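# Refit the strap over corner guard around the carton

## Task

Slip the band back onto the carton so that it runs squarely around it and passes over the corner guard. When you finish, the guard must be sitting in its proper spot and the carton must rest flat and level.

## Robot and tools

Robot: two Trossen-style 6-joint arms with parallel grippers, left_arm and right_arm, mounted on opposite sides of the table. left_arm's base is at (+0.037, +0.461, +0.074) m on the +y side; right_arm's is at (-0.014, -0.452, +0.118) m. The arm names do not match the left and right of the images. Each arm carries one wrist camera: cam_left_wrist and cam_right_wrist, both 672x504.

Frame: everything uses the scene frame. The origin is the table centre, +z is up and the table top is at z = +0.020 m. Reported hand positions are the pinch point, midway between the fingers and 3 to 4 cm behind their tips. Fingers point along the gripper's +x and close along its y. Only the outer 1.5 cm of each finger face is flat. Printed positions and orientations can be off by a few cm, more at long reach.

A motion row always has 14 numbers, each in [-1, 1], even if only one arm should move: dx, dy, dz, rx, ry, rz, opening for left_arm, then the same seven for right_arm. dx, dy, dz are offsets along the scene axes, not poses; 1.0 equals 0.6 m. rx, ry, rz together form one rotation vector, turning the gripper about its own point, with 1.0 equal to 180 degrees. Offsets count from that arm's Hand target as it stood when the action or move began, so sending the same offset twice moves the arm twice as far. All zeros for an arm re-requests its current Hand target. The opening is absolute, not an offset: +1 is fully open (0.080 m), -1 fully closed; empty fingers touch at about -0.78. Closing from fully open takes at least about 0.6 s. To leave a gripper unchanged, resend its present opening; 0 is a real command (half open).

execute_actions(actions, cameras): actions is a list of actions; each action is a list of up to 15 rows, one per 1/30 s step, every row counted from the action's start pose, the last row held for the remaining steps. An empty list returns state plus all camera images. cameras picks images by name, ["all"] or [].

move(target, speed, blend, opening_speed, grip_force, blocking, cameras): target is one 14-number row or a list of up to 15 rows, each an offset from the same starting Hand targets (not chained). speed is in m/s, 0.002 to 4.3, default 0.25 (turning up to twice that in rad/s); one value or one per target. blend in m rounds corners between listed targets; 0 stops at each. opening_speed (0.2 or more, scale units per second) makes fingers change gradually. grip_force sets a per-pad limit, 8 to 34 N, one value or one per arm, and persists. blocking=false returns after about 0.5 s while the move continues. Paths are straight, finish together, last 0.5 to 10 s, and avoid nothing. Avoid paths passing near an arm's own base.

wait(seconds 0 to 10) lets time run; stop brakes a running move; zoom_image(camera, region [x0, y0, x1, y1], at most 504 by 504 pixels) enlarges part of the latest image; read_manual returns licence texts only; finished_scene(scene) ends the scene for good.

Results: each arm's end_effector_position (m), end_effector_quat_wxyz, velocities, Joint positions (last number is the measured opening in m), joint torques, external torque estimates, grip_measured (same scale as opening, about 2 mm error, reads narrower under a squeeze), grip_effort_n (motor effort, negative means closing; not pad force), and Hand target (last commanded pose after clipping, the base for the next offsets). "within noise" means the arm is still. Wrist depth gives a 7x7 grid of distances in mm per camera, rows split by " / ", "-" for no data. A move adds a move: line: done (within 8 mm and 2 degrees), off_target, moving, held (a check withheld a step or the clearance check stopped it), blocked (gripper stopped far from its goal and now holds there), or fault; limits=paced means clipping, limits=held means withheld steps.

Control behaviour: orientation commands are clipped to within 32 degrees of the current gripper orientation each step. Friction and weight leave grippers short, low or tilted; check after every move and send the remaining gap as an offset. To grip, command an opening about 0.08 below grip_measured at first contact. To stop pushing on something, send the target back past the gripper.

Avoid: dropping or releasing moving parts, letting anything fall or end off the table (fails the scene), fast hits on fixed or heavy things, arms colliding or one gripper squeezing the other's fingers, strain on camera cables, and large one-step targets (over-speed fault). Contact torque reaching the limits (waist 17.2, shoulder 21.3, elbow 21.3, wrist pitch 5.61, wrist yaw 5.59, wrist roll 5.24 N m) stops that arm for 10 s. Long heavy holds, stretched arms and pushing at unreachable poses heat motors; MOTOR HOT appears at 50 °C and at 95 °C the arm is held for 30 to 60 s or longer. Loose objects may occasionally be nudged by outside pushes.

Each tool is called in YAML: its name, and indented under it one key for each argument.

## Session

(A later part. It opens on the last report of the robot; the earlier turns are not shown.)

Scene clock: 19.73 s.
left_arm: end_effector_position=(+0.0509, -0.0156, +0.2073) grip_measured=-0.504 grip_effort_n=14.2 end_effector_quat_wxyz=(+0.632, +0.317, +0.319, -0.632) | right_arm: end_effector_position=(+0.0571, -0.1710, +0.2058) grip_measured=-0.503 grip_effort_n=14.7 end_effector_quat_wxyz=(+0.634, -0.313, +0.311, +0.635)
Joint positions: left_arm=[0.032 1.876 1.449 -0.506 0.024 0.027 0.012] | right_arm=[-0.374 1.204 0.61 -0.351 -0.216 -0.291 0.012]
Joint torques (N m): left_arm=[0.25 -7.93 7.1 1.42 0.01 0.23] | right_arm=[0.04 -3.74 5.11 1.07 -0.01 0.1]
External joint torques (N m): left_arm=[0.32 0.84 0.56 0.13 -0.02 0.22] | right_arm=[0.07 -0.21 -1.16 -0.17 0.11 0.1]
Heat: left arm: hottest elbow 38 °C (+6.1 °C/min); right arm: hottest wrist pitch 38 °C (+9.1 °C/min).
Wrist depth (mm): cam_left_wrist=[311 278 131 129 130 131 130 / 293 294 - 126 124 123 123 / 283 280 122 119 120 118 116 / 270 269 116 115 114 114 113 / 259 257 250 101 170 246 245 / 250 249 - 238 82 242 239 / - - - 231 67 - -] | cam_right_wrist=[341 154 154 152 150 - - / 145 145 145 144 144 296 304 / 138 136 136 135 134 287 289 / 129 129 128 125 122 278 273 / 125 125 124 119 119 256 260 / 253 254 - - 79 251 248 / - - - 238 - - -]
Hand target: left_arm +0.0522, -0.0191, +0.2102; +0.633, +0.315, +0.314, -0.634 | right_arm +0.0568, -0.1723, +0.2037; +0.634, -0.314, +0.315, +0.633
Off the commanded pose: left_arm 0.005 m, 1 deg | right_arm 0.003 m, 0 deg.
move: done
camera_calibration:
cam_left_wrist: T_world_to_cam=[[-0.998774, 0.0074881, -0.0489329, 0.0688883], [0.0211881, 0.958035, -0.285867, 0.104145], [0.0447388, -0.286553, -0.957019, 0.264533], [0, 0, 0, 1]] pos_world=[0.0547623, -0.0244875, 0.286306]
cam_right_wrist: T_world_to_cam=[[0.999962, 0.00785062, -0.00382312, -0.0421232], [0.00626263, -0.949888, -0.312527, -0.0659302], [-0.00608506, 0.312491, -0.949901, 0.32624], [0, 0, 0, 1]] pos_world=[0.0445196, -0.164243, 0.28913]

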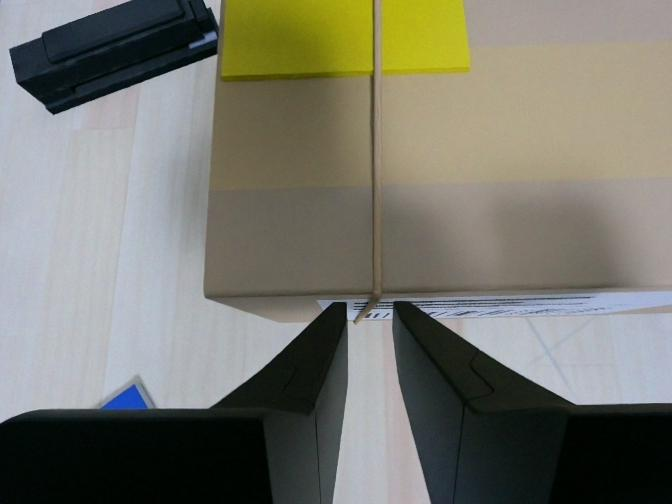

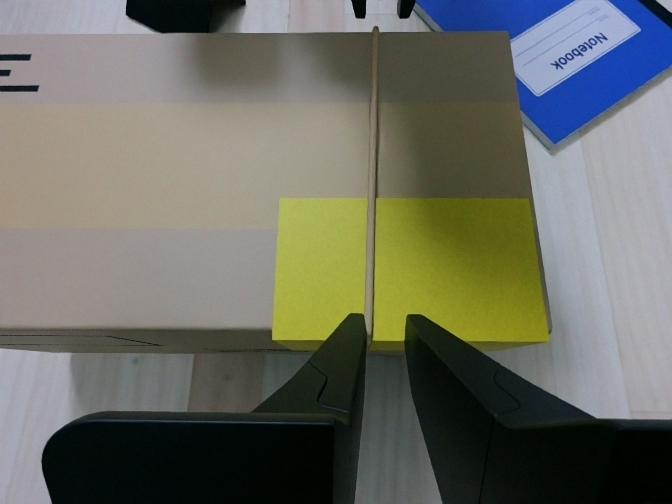

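move:
  target:
    - [0,0.03,0.04,0,0,0,-0.5,0.017,0,0.002,0,0,0,-0.5]
    - [-0.03,0.17,0.23,0,0,0,-0.5,0.017,0,0.002,0,0,0,-0.5]
  speed: 0.1
  blend: [0.01,0]
  cameras: ["all"]

zoom_image:
  camera: "cam_right_wrist"
  region: [230, 170, 510, 380]

zoom_image:
  camera: "cam_left_wrist"
  region: [190, 20, 450, 260]

Scene clock: 23.83 s.
left_arm: end_effector_position=(+0.0349, +0.0824, +0.3405) grip_measured=-0.503 grip_effort_n=14.2 end_effector_quat_wxyz=(+0.629, +0.322, +0.319, -0.631) | right_arm: end_effector_position=(+0.0657, -0.1750, +0.2025) grip_measured=-0.502 grip_effort_n=14.7 end_effector_quat_wxyz=(+0.634, -0.316, +0.316, +0.631)
Joint positions: left_arm=[-0.011 1.533 1.597 -1.006 -0.002 0 0.012] | right_arm=[-0.416 1.215 0.61 -0.359 -0.233 -0.325 0.012]
Joint torques (N m): left_arm=[-0.38 -6.67 7.02 1.14 -0.1 -0.17] | right_arm=[-0.29 -3.1 6.73 1.03 -0.33 -0.05]
External joint torques (N m): left_arm=[-0.34 -0.72 0.73 -0.13 -0.11 -0.18] | right_arm=[-0.29 0.51 0.48 -0.2 -0.2 -0.05]
Heat: left arm: hottest elbow 39 °C (+7.6 °C/min); right arm: hottest wrist pitch 38 °C (+7.6 °C/min).
Wrist depth (mm): cam_left_wrist=[1481 482 477 295 464 290 452 / 467 451 448 282 279 278 432 / 436 439 427 274 274 278 410 / 423 417 413 405 403 400 398 / 395 390 388 392 391 383 377 / - - - - 82 373 368 / - - - 359 68 - -] | cam_right_wrist=[151 148 148 147 146 - 316 / 140 140 139 138 138 295 301 / 132 132 131 131 132 285 284 / - 125 124 121 - 267 270 / 203 141 199 116 116 255 256 / 251 251 - - 80 248 245 / - - - 235 - - -]
Hand target: left_arm +0.0342, +0.0829, +0.3481; +0.633, +0.315, +0.314, -0.633 | right_arm +0.0669, -0.1723, +0.2049; +0.634, -0.314, +0.315, +0.633
Off the commanded pose: left_arm 0.008 m, 1 deg | right_arm 0.004 m, 0 deg.
move: done
camera_calibration:
cam_left_wrist: T_world_to_cam=[[-0.998437, 0.0139595, -0.0541222, 0.0598121], [0.0284426, 0.960455, -0.276978, 0.045308], [0.0481154, -0.278085, -0.959351, 0.420806], [0, 0, 0, 1]] pos_world=[0.0381826, 0.0726686, 0.419487]
cam_right_wrist: T_world_to_cam=[[0.99999, 0.00313602, -0.00308287, -0.0517215], [0.00206311, -0.953657, -0.300888, -0.0736113], [-0.00388359, 0.300878, -0.953655, 0.322892], [0, 0, 0, 1]] pos_world=[0.0531269, -0.167189, 0.285619]

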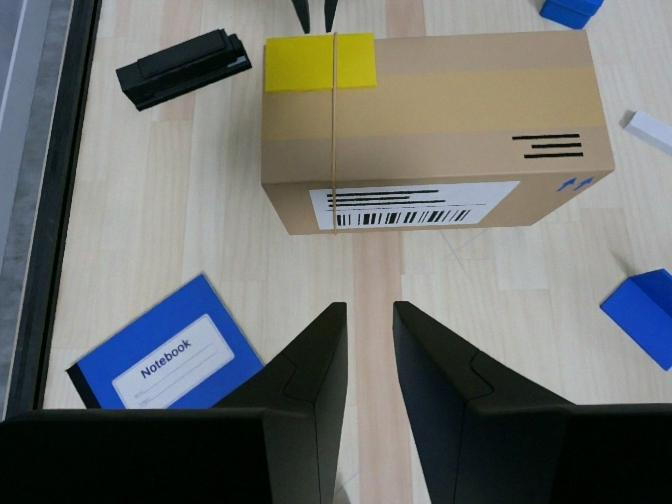

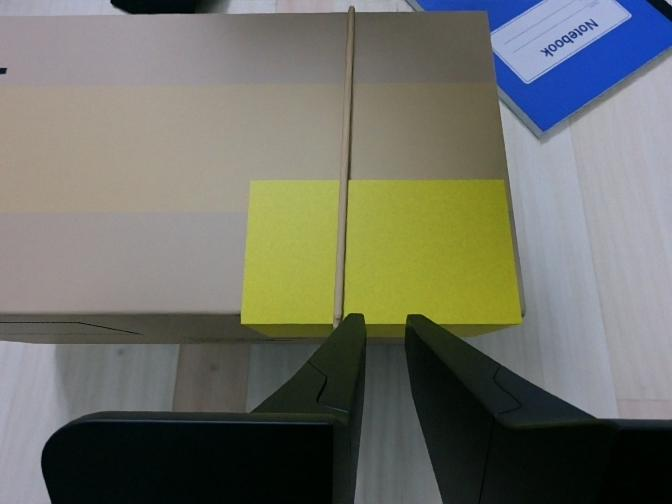

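Scaled by 1.800 from the camera's 672x504 image, which has a finer 960x720 frame.

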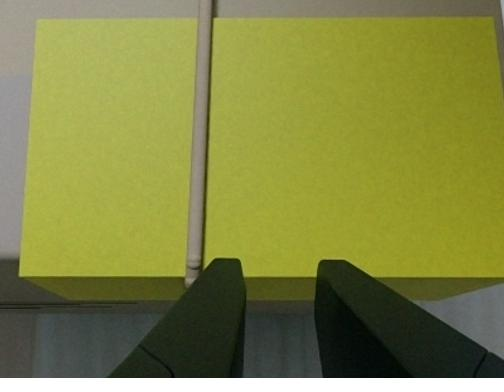

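Scaled by 1.938 from the camera's 672x504 image, which has a finer 960x720 frame.

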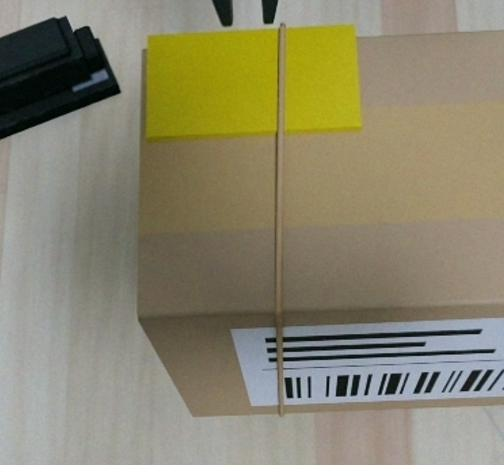

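move:
  target:
    - [0,0,0,0,0,0,-0.5,0,0,0.022,0,0,0,-0.4]
    - [0,0,0,0,0,0,-0.5,-0.0255,0,0.022,0,0,0,-0.4]
    - [0,0,0,0,0,0,-0.5,-0.0255,0.006,-0.015,0,0,0,-0.4]
  speed: 0.07
  cameras: ["all"]

zoom_image:
  camera: "cam_right_wrist"
  region: [280, 200, 490, 360]

Scene clock: 28.30 s.
left_arm: end_effector_position=(+0.0349, +0.0824, +0.3404) grip_measured=-0.503 grip_effort_n=14.2 end_effector_quat_wxyz=(+0.629, +0.322, +0.319, -0.631) | right_arm: end_effector_position=(+0.0531, -0.1661, +0.2030) grip_measured=-0.402 grip_effort_n=14.2 end_effector_quat_wxyz=(+0.637, -0.310, +0.307, +0.635)
Joint positions: left_arm=[-0.011 1.533 1.597 -1.006 -0.002 0 0.012] | right_arm=[-0.347 1.217 0.598 -0.31 -0.199 -0.266 0.017]
Joint torques (N m): left_arm=[-0.35 -6.7 6.92 1.11 -0.11 -0.17] | right_arm=[0.28 -2.93 4.18 1.49 0 0.11]
External joint torques (N m): left_arm=[-0.32 -0.7 0.66 -0.13 -0.11 -0.17] | right_arm=[0.28 0.71 -2.06 0.24 0.12 0.11]
Heat: left arm: hottest elbow 39 °C (+6.4 °C/min); right arm: hottest wrist pitch 38 °C (+6.4 °C/min).
Wrist depth (mm): cam_left_wrist=[1491 482 475 291 293 290 453 / 465 453 450 281 278 276 428 / 439 436 423 274 274 279 410 / 419 417 412 406 402 398 397 / 397 392 385 393 391 383 376 / - 379 - - 82 373 369 / - - - 357 68 - -] | cam_right_wrist=[340 151 335 334 149 323 - / 143 143 142 142 143 143 304 / 136 134 133 133 133 136 289 / - 126 126 121 123 124 273 / 121 121 122 116 117 118 259 / 251 252 - 243 85 250 248 / - - - 236 - - -]
Hand target: left_arm +0.0342, +0.0829, +0.3481; +0.633, +0.315, +0.314, -0.634 | right_arm +0.0516, -0.1687, +0.1959; +0.634, -0.314, +0.315, +0.633
Off the commanded pose: left_arm 0.008 m, 1 deg | right_arm 0.008 m, 1 deg.
move: done
camera_calibration:
cam_left_wrist: T_world_to_cam=[[-0.998437, 0.013982, -0.0541167, 0.0598013], [0.0284428, 0.960569, -0.276582, 0.0450078], [0.0481157, -0.277689, -0.959465, 0.420758], [0, 0, 0, 1]] pos_world=[0.0381826, 0.0727705, 0.419387]
cam_right_wrist: T_world_to_cam=[[0.999983, 0.00590638, -0.0000808741, -0.0392645], [0.00556349, -0.946353, -0.323086, -0.0593199], [-0.00198481, 0.32308, -0.946369, 0.322825], [0, 0, 0, 1]] pos_world=[0.0402346, -0.160204, 0.286343]

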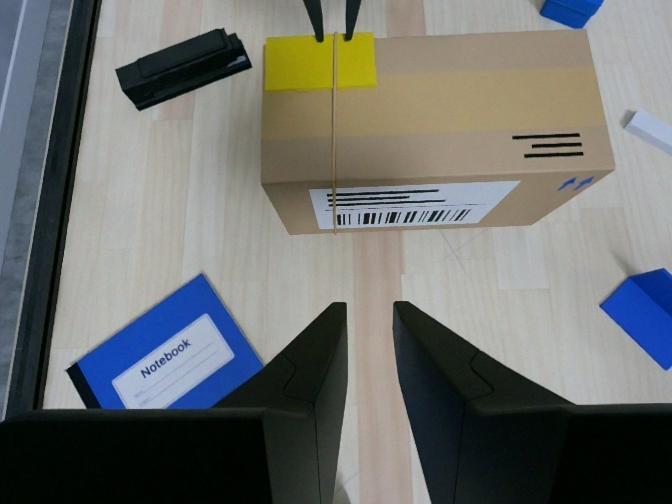

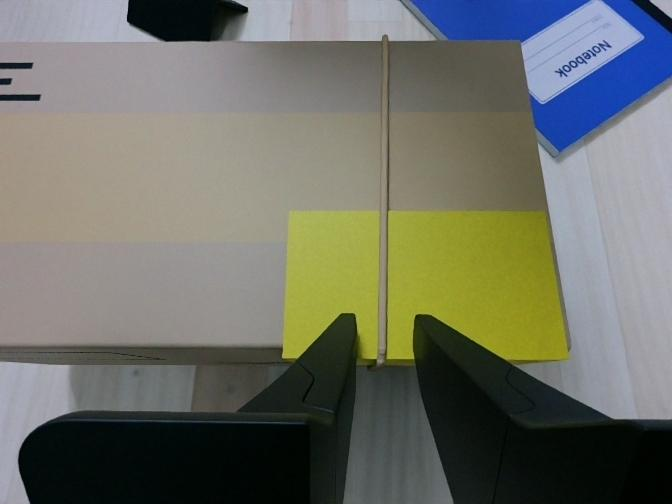

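Scaled by 2.400 from the camera's 672x504 image, which has a finer 960x720 frame.

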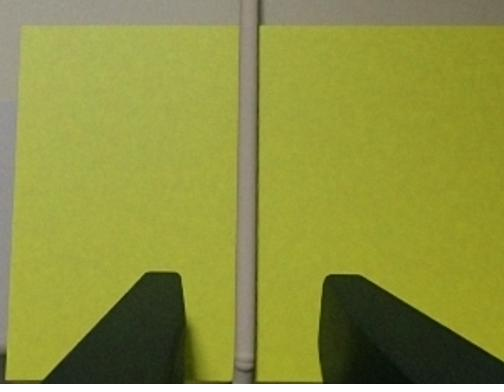

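move:
  target:
    - [0,0,0,0,0,0,-0.5,0,-0.010,-0.012,0,0,0,-0.4]
    - [0,0,0,0,0,0,-0.5,0,-0.010,-0.012,0,0,0,-1]
    - [0,0,0,0,0,0,-0.5,0,-0.012,0.045,0,0,0,-1]
    - [0,0,0,0,0,0,-0.5,0.0215,-0.012,0.045,0,0,0,-1]
    - [0,0,0,0,0,0,-0.5,0.0215,-0.006,0.014,0,0,0,-1]
  speed: 0.08
  blend: [0,0,0.004,0.004,0]
  cameras: ["all"]

zoom_image:
  camera: "cam_right_wrist"
  region: [280, 200, 490, 360]

Scene clock: 31.10 s.
left_arm: end_effector_position=(+0.0349, +0.0824, +0.3404) grip_measured=-0.503 grip_effort_n=14.2 end_effector_quat_wxyz=(+0.629, +0.322, +0.319, -0.631) | right_arm: end_effector_position=(+0.0650, -0.1701, +0.2088) grip_measured=-0.765 grip_effort_n=-70.0 end_effector_quat_wxyz=(+0.636, -0.313, +0.310, +0.634)
Joint positions: left_arm=[-0.011 1.533 1.597 -1.006 -0.002 0 0.012] | right_arm=[-0.405 1.215 0.628 -0.361 -0.229 -0.317 0.001]
Joint torques (N m): left_arm=[-0.37 -6.73 6.94 1.11 -0.1 -0.18] | right_arm=[-0.3 -3.48 4.48 1.39 -0.26 -0.03]
External joint torques (N m): left_arm=[-0.39 -0.71 0.65 -0.14 -0.1 -0.18] | right_arm=[-0.31 0.17 -1.85 0.14 -0.12 -0.04]
Heat: left arm: hottest elbow 39 °C (+5.8 °C/min); right arm: hottest wrist pitch 39 °C (+7.7 °C/min).
Wrist depth (mm): cam_left_wrist=[1491 483 476 475 294 290 452 / 464 458 445 281 279 276 427 / 438 435 428 274 274 279 409 / 427 414 410 406 402 397 397 / 396 403 396 394 391 383 383 / 383 - - - 82 373 367 / - - - 358 68 - -] | cam_right_wrist=[342 156 337 335 154 324 - / 148 148 147 147 147 302 309 / 141 139 138 138 138 296 294 / 132 131 132 126 128 278 278 / 127 127 126 121 122 264 264 / 255 256 256 - 79 254 252 / - - - - - - -]
Hand target: left_arm +0.0342, +0.0829, +0.3481; +0.633, +0.315, +0.314, -0.634 | right_arm +0.0646, -0.1723, +0.2043; +0.634, -0.314, +0.315, +0.633
Off the commanded pose: left_arm 0.008 m, 1 deg | right_arm 0.005 m, 1 deg.
move: done; target 2's new opening was sent with right_arm's hand 0.014 m and 2 deg from that target
camera_calibration:
cam_left_wrist: T_world_to_cam=[[-0.998437, 0.013982, -0.0541167, 0.0598013], [0.0284428, 0.960569, -0.276582, 0.0450078], [0.0481157, -0.277689, -0.959465, 0.420758], [0, 0, 0, 1]] pos_world=[0.0381826, 0.0727705, 0.419387]
cam_right_wrist: T_world_to_cam=[[0.999986, 0.00505553, 0.00147966, -0.0515458], [0.00526437, -0.949281, -0.314386, -0.0637046], [-0.000184768, 0.314389, -0.949294, 0.328651], [0, 0, 0, 1]] pos_world=[0.0519412, -0.163537, 0.292035]

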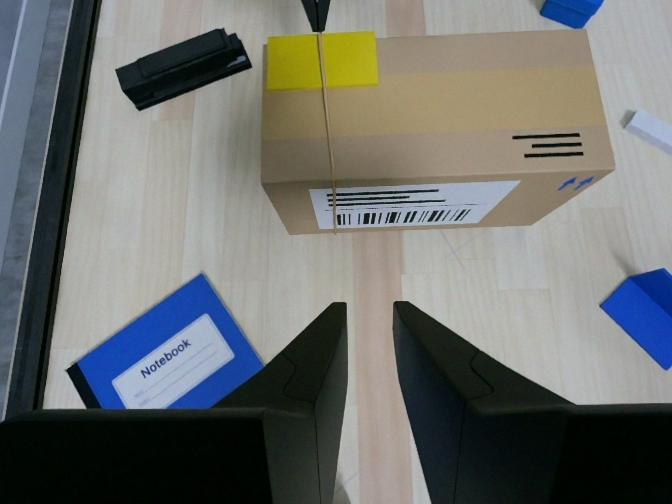

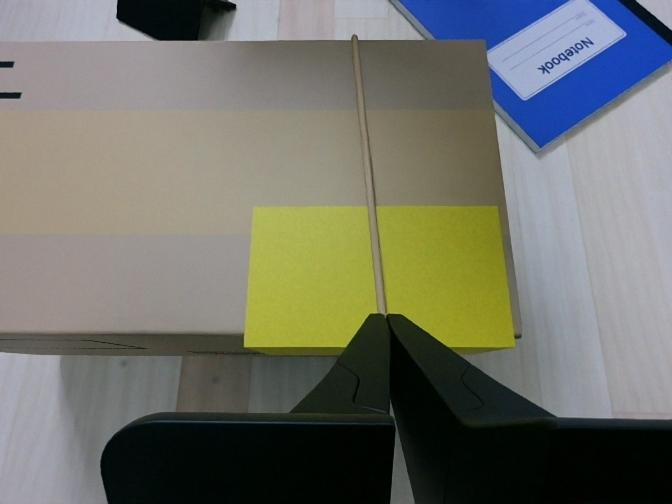

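Scaled by 2.400 from the camera's 672x504 image, which has a finer 960x720 frame.

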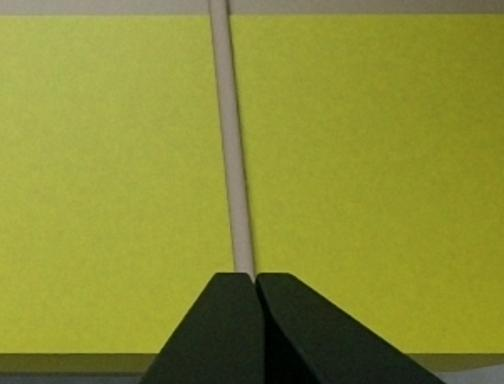

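move:
  target:
    - [0,0,0,0,0,0,-0.5,-0.003,0,0.003,0,0,0,-1]
    - [0,0,0,0,0,0,-0.5,-0.003,0,0.003,0,0,0,-0.5]
    - [0,0,0,0,0,0,-0.5,-0.003,-0.035,0.05,0,0,0,-0.5]
    - [0,0,0,0,0,0,-0.5,-0.05,-0.15,0.26,0,0,0,-0.5]
  speed: [0.05,0.05,0.06,0.2]
  blend: [0,0,0.01,0]
  cameras: ["all"]

zoom_image:
  camera: "cam_right_wrist"
  region: [280, 60, 560, 270]

zoom_image:
  camera: "cam_left_wrist"
  region: [190, 20, 450, 260]

Scene clock: 34.63 s.
left_arm: end_effector_position=(+0.0349, +0.0824, +0.3404) grip_measured=-0.503 grip_effort_n=14.2 end_effector_quat_wxyz=(+0.629, +0.322, +0.319, -0.631) | right_arm: end_effector_position=(+0.0346, -0.2628, +0.3551) grip_measured=-0.502 grip_effort_n=14.7 end_effector_quat_wxyz=(+0.632, -0.318, +0.320, +0.631)
Joint positions: left_arm=[-0.011 1.533 1.597 -1.006 -0.002 0 0.012] | right_arm=[-0.467 0.857 1.077 -1.205 -0.262 -0.369 0.012]
Joint torques (N m): left_arm=[-0.34 -6.71 6.94 1.11 -0.11 -0.17] | right_arm=[-0.27 -1.53 6.77 0.99 -0.35 -0.06]
External joint torques (N m): left_arm=[-0.34 -0.71 0.67 -0.13 -0.11 -0.17] | right_arm=[-0.26 -0.62 0.87 -0.2 -0.21 -0.06]
Heat: left arm: hottest elbow 40 °C (+6.9 °C/min); right arm: hottest wrist pitch 39 °C (+6.9 °C/min).
Wrist depth (mm): cam_left_wrist=[1451 482 478 468 292 290 451 / 469 455 445 281 279 277 430 / 436 436 427 274 274 279 410 / 422 416 413 403 401 397 397 / 397 399 401 391 390 384 369 / 380 - - - 82 373 368 / - - - 356 68 - -] | cam_right_wrist=[523 522 524 511 - - 516 / 489 478 318 317 318 454 482 / 462 310 301 304 306 457 452 / 436 432 355 354 421 428 427 / 415 419 413 414 410 409 403 / 398 399 - - 80 360 391 / - - - - - - -]
Hand target: left_arm +0.0342, +0.0829, +0.3481; +0.633, +0.315, +0.314, -0.634 | right_arm +0.0345, -0.2622, +0.3603; +0.634, -0.314, +0.315, +0.633
Off the commanded pose: left_arm 0.008 m, 1 deg | right_arm 0.005 m, 1 deg.
move: done
camera_calibration:
cam_left_wrist: T_world_to_cam=[[-0.998437, 0.013982, -0.0541167, 0.0598013], [0.0284428, 0.960569, -0.276582, 0.0450078], [0.0481157, -0.277689, -0.959465, 0.420758], [0, 0, 0, 1]] pos_world=[0.0381826, 0.0727705, 0.419387]
cam_right_wrist: T_world_to_cam=[[0.999968, 0.00325049, -0.00735499, -0.018261], [0.00096191, -0.956444, -0.291915, -0.115127], [-0.0079835, 0.291898, -0.956416, 0.493561], [0, 0, 0, 1]] pos_world=[0.0223115, -0.254122, 0.438308]

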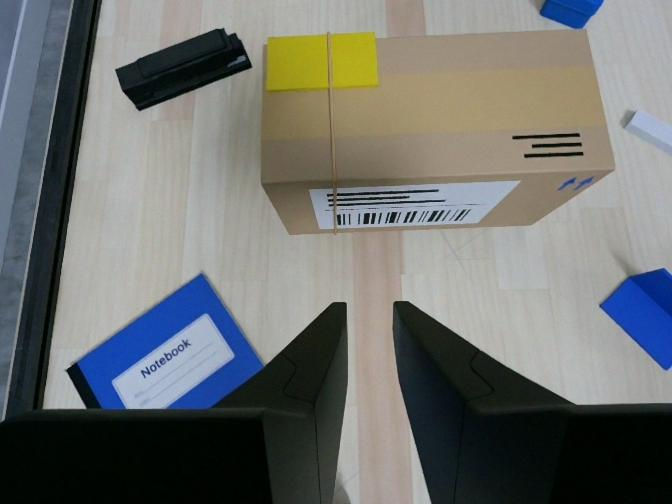

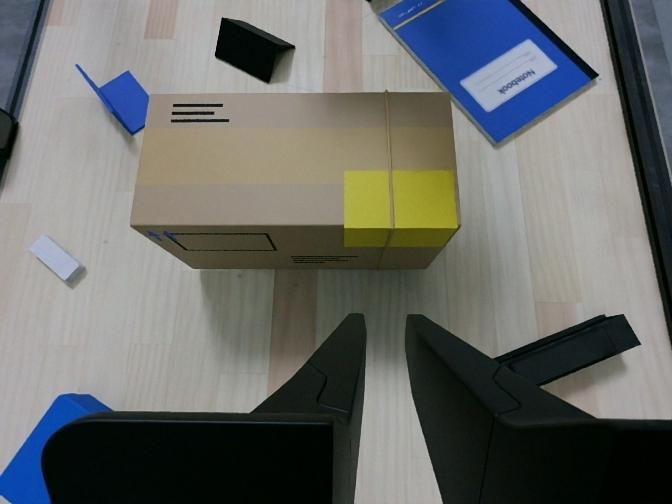

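Scaled by 1.800 from the camera's 672x504 image, which has a finer 960x720 frame.

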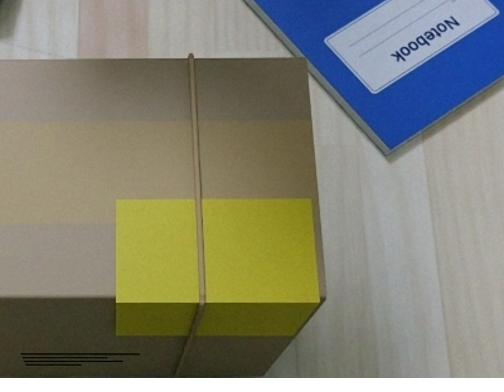

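Scaled by 1.938 from the camera's 672x504 image, which has a finer 960x720 frame.

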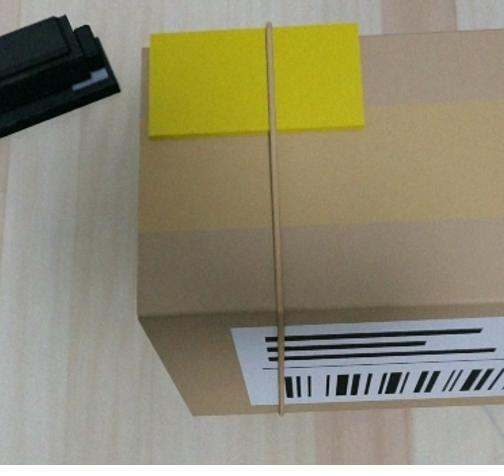

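finished_scene:
  scene: 2

The scene is finished: the task was done.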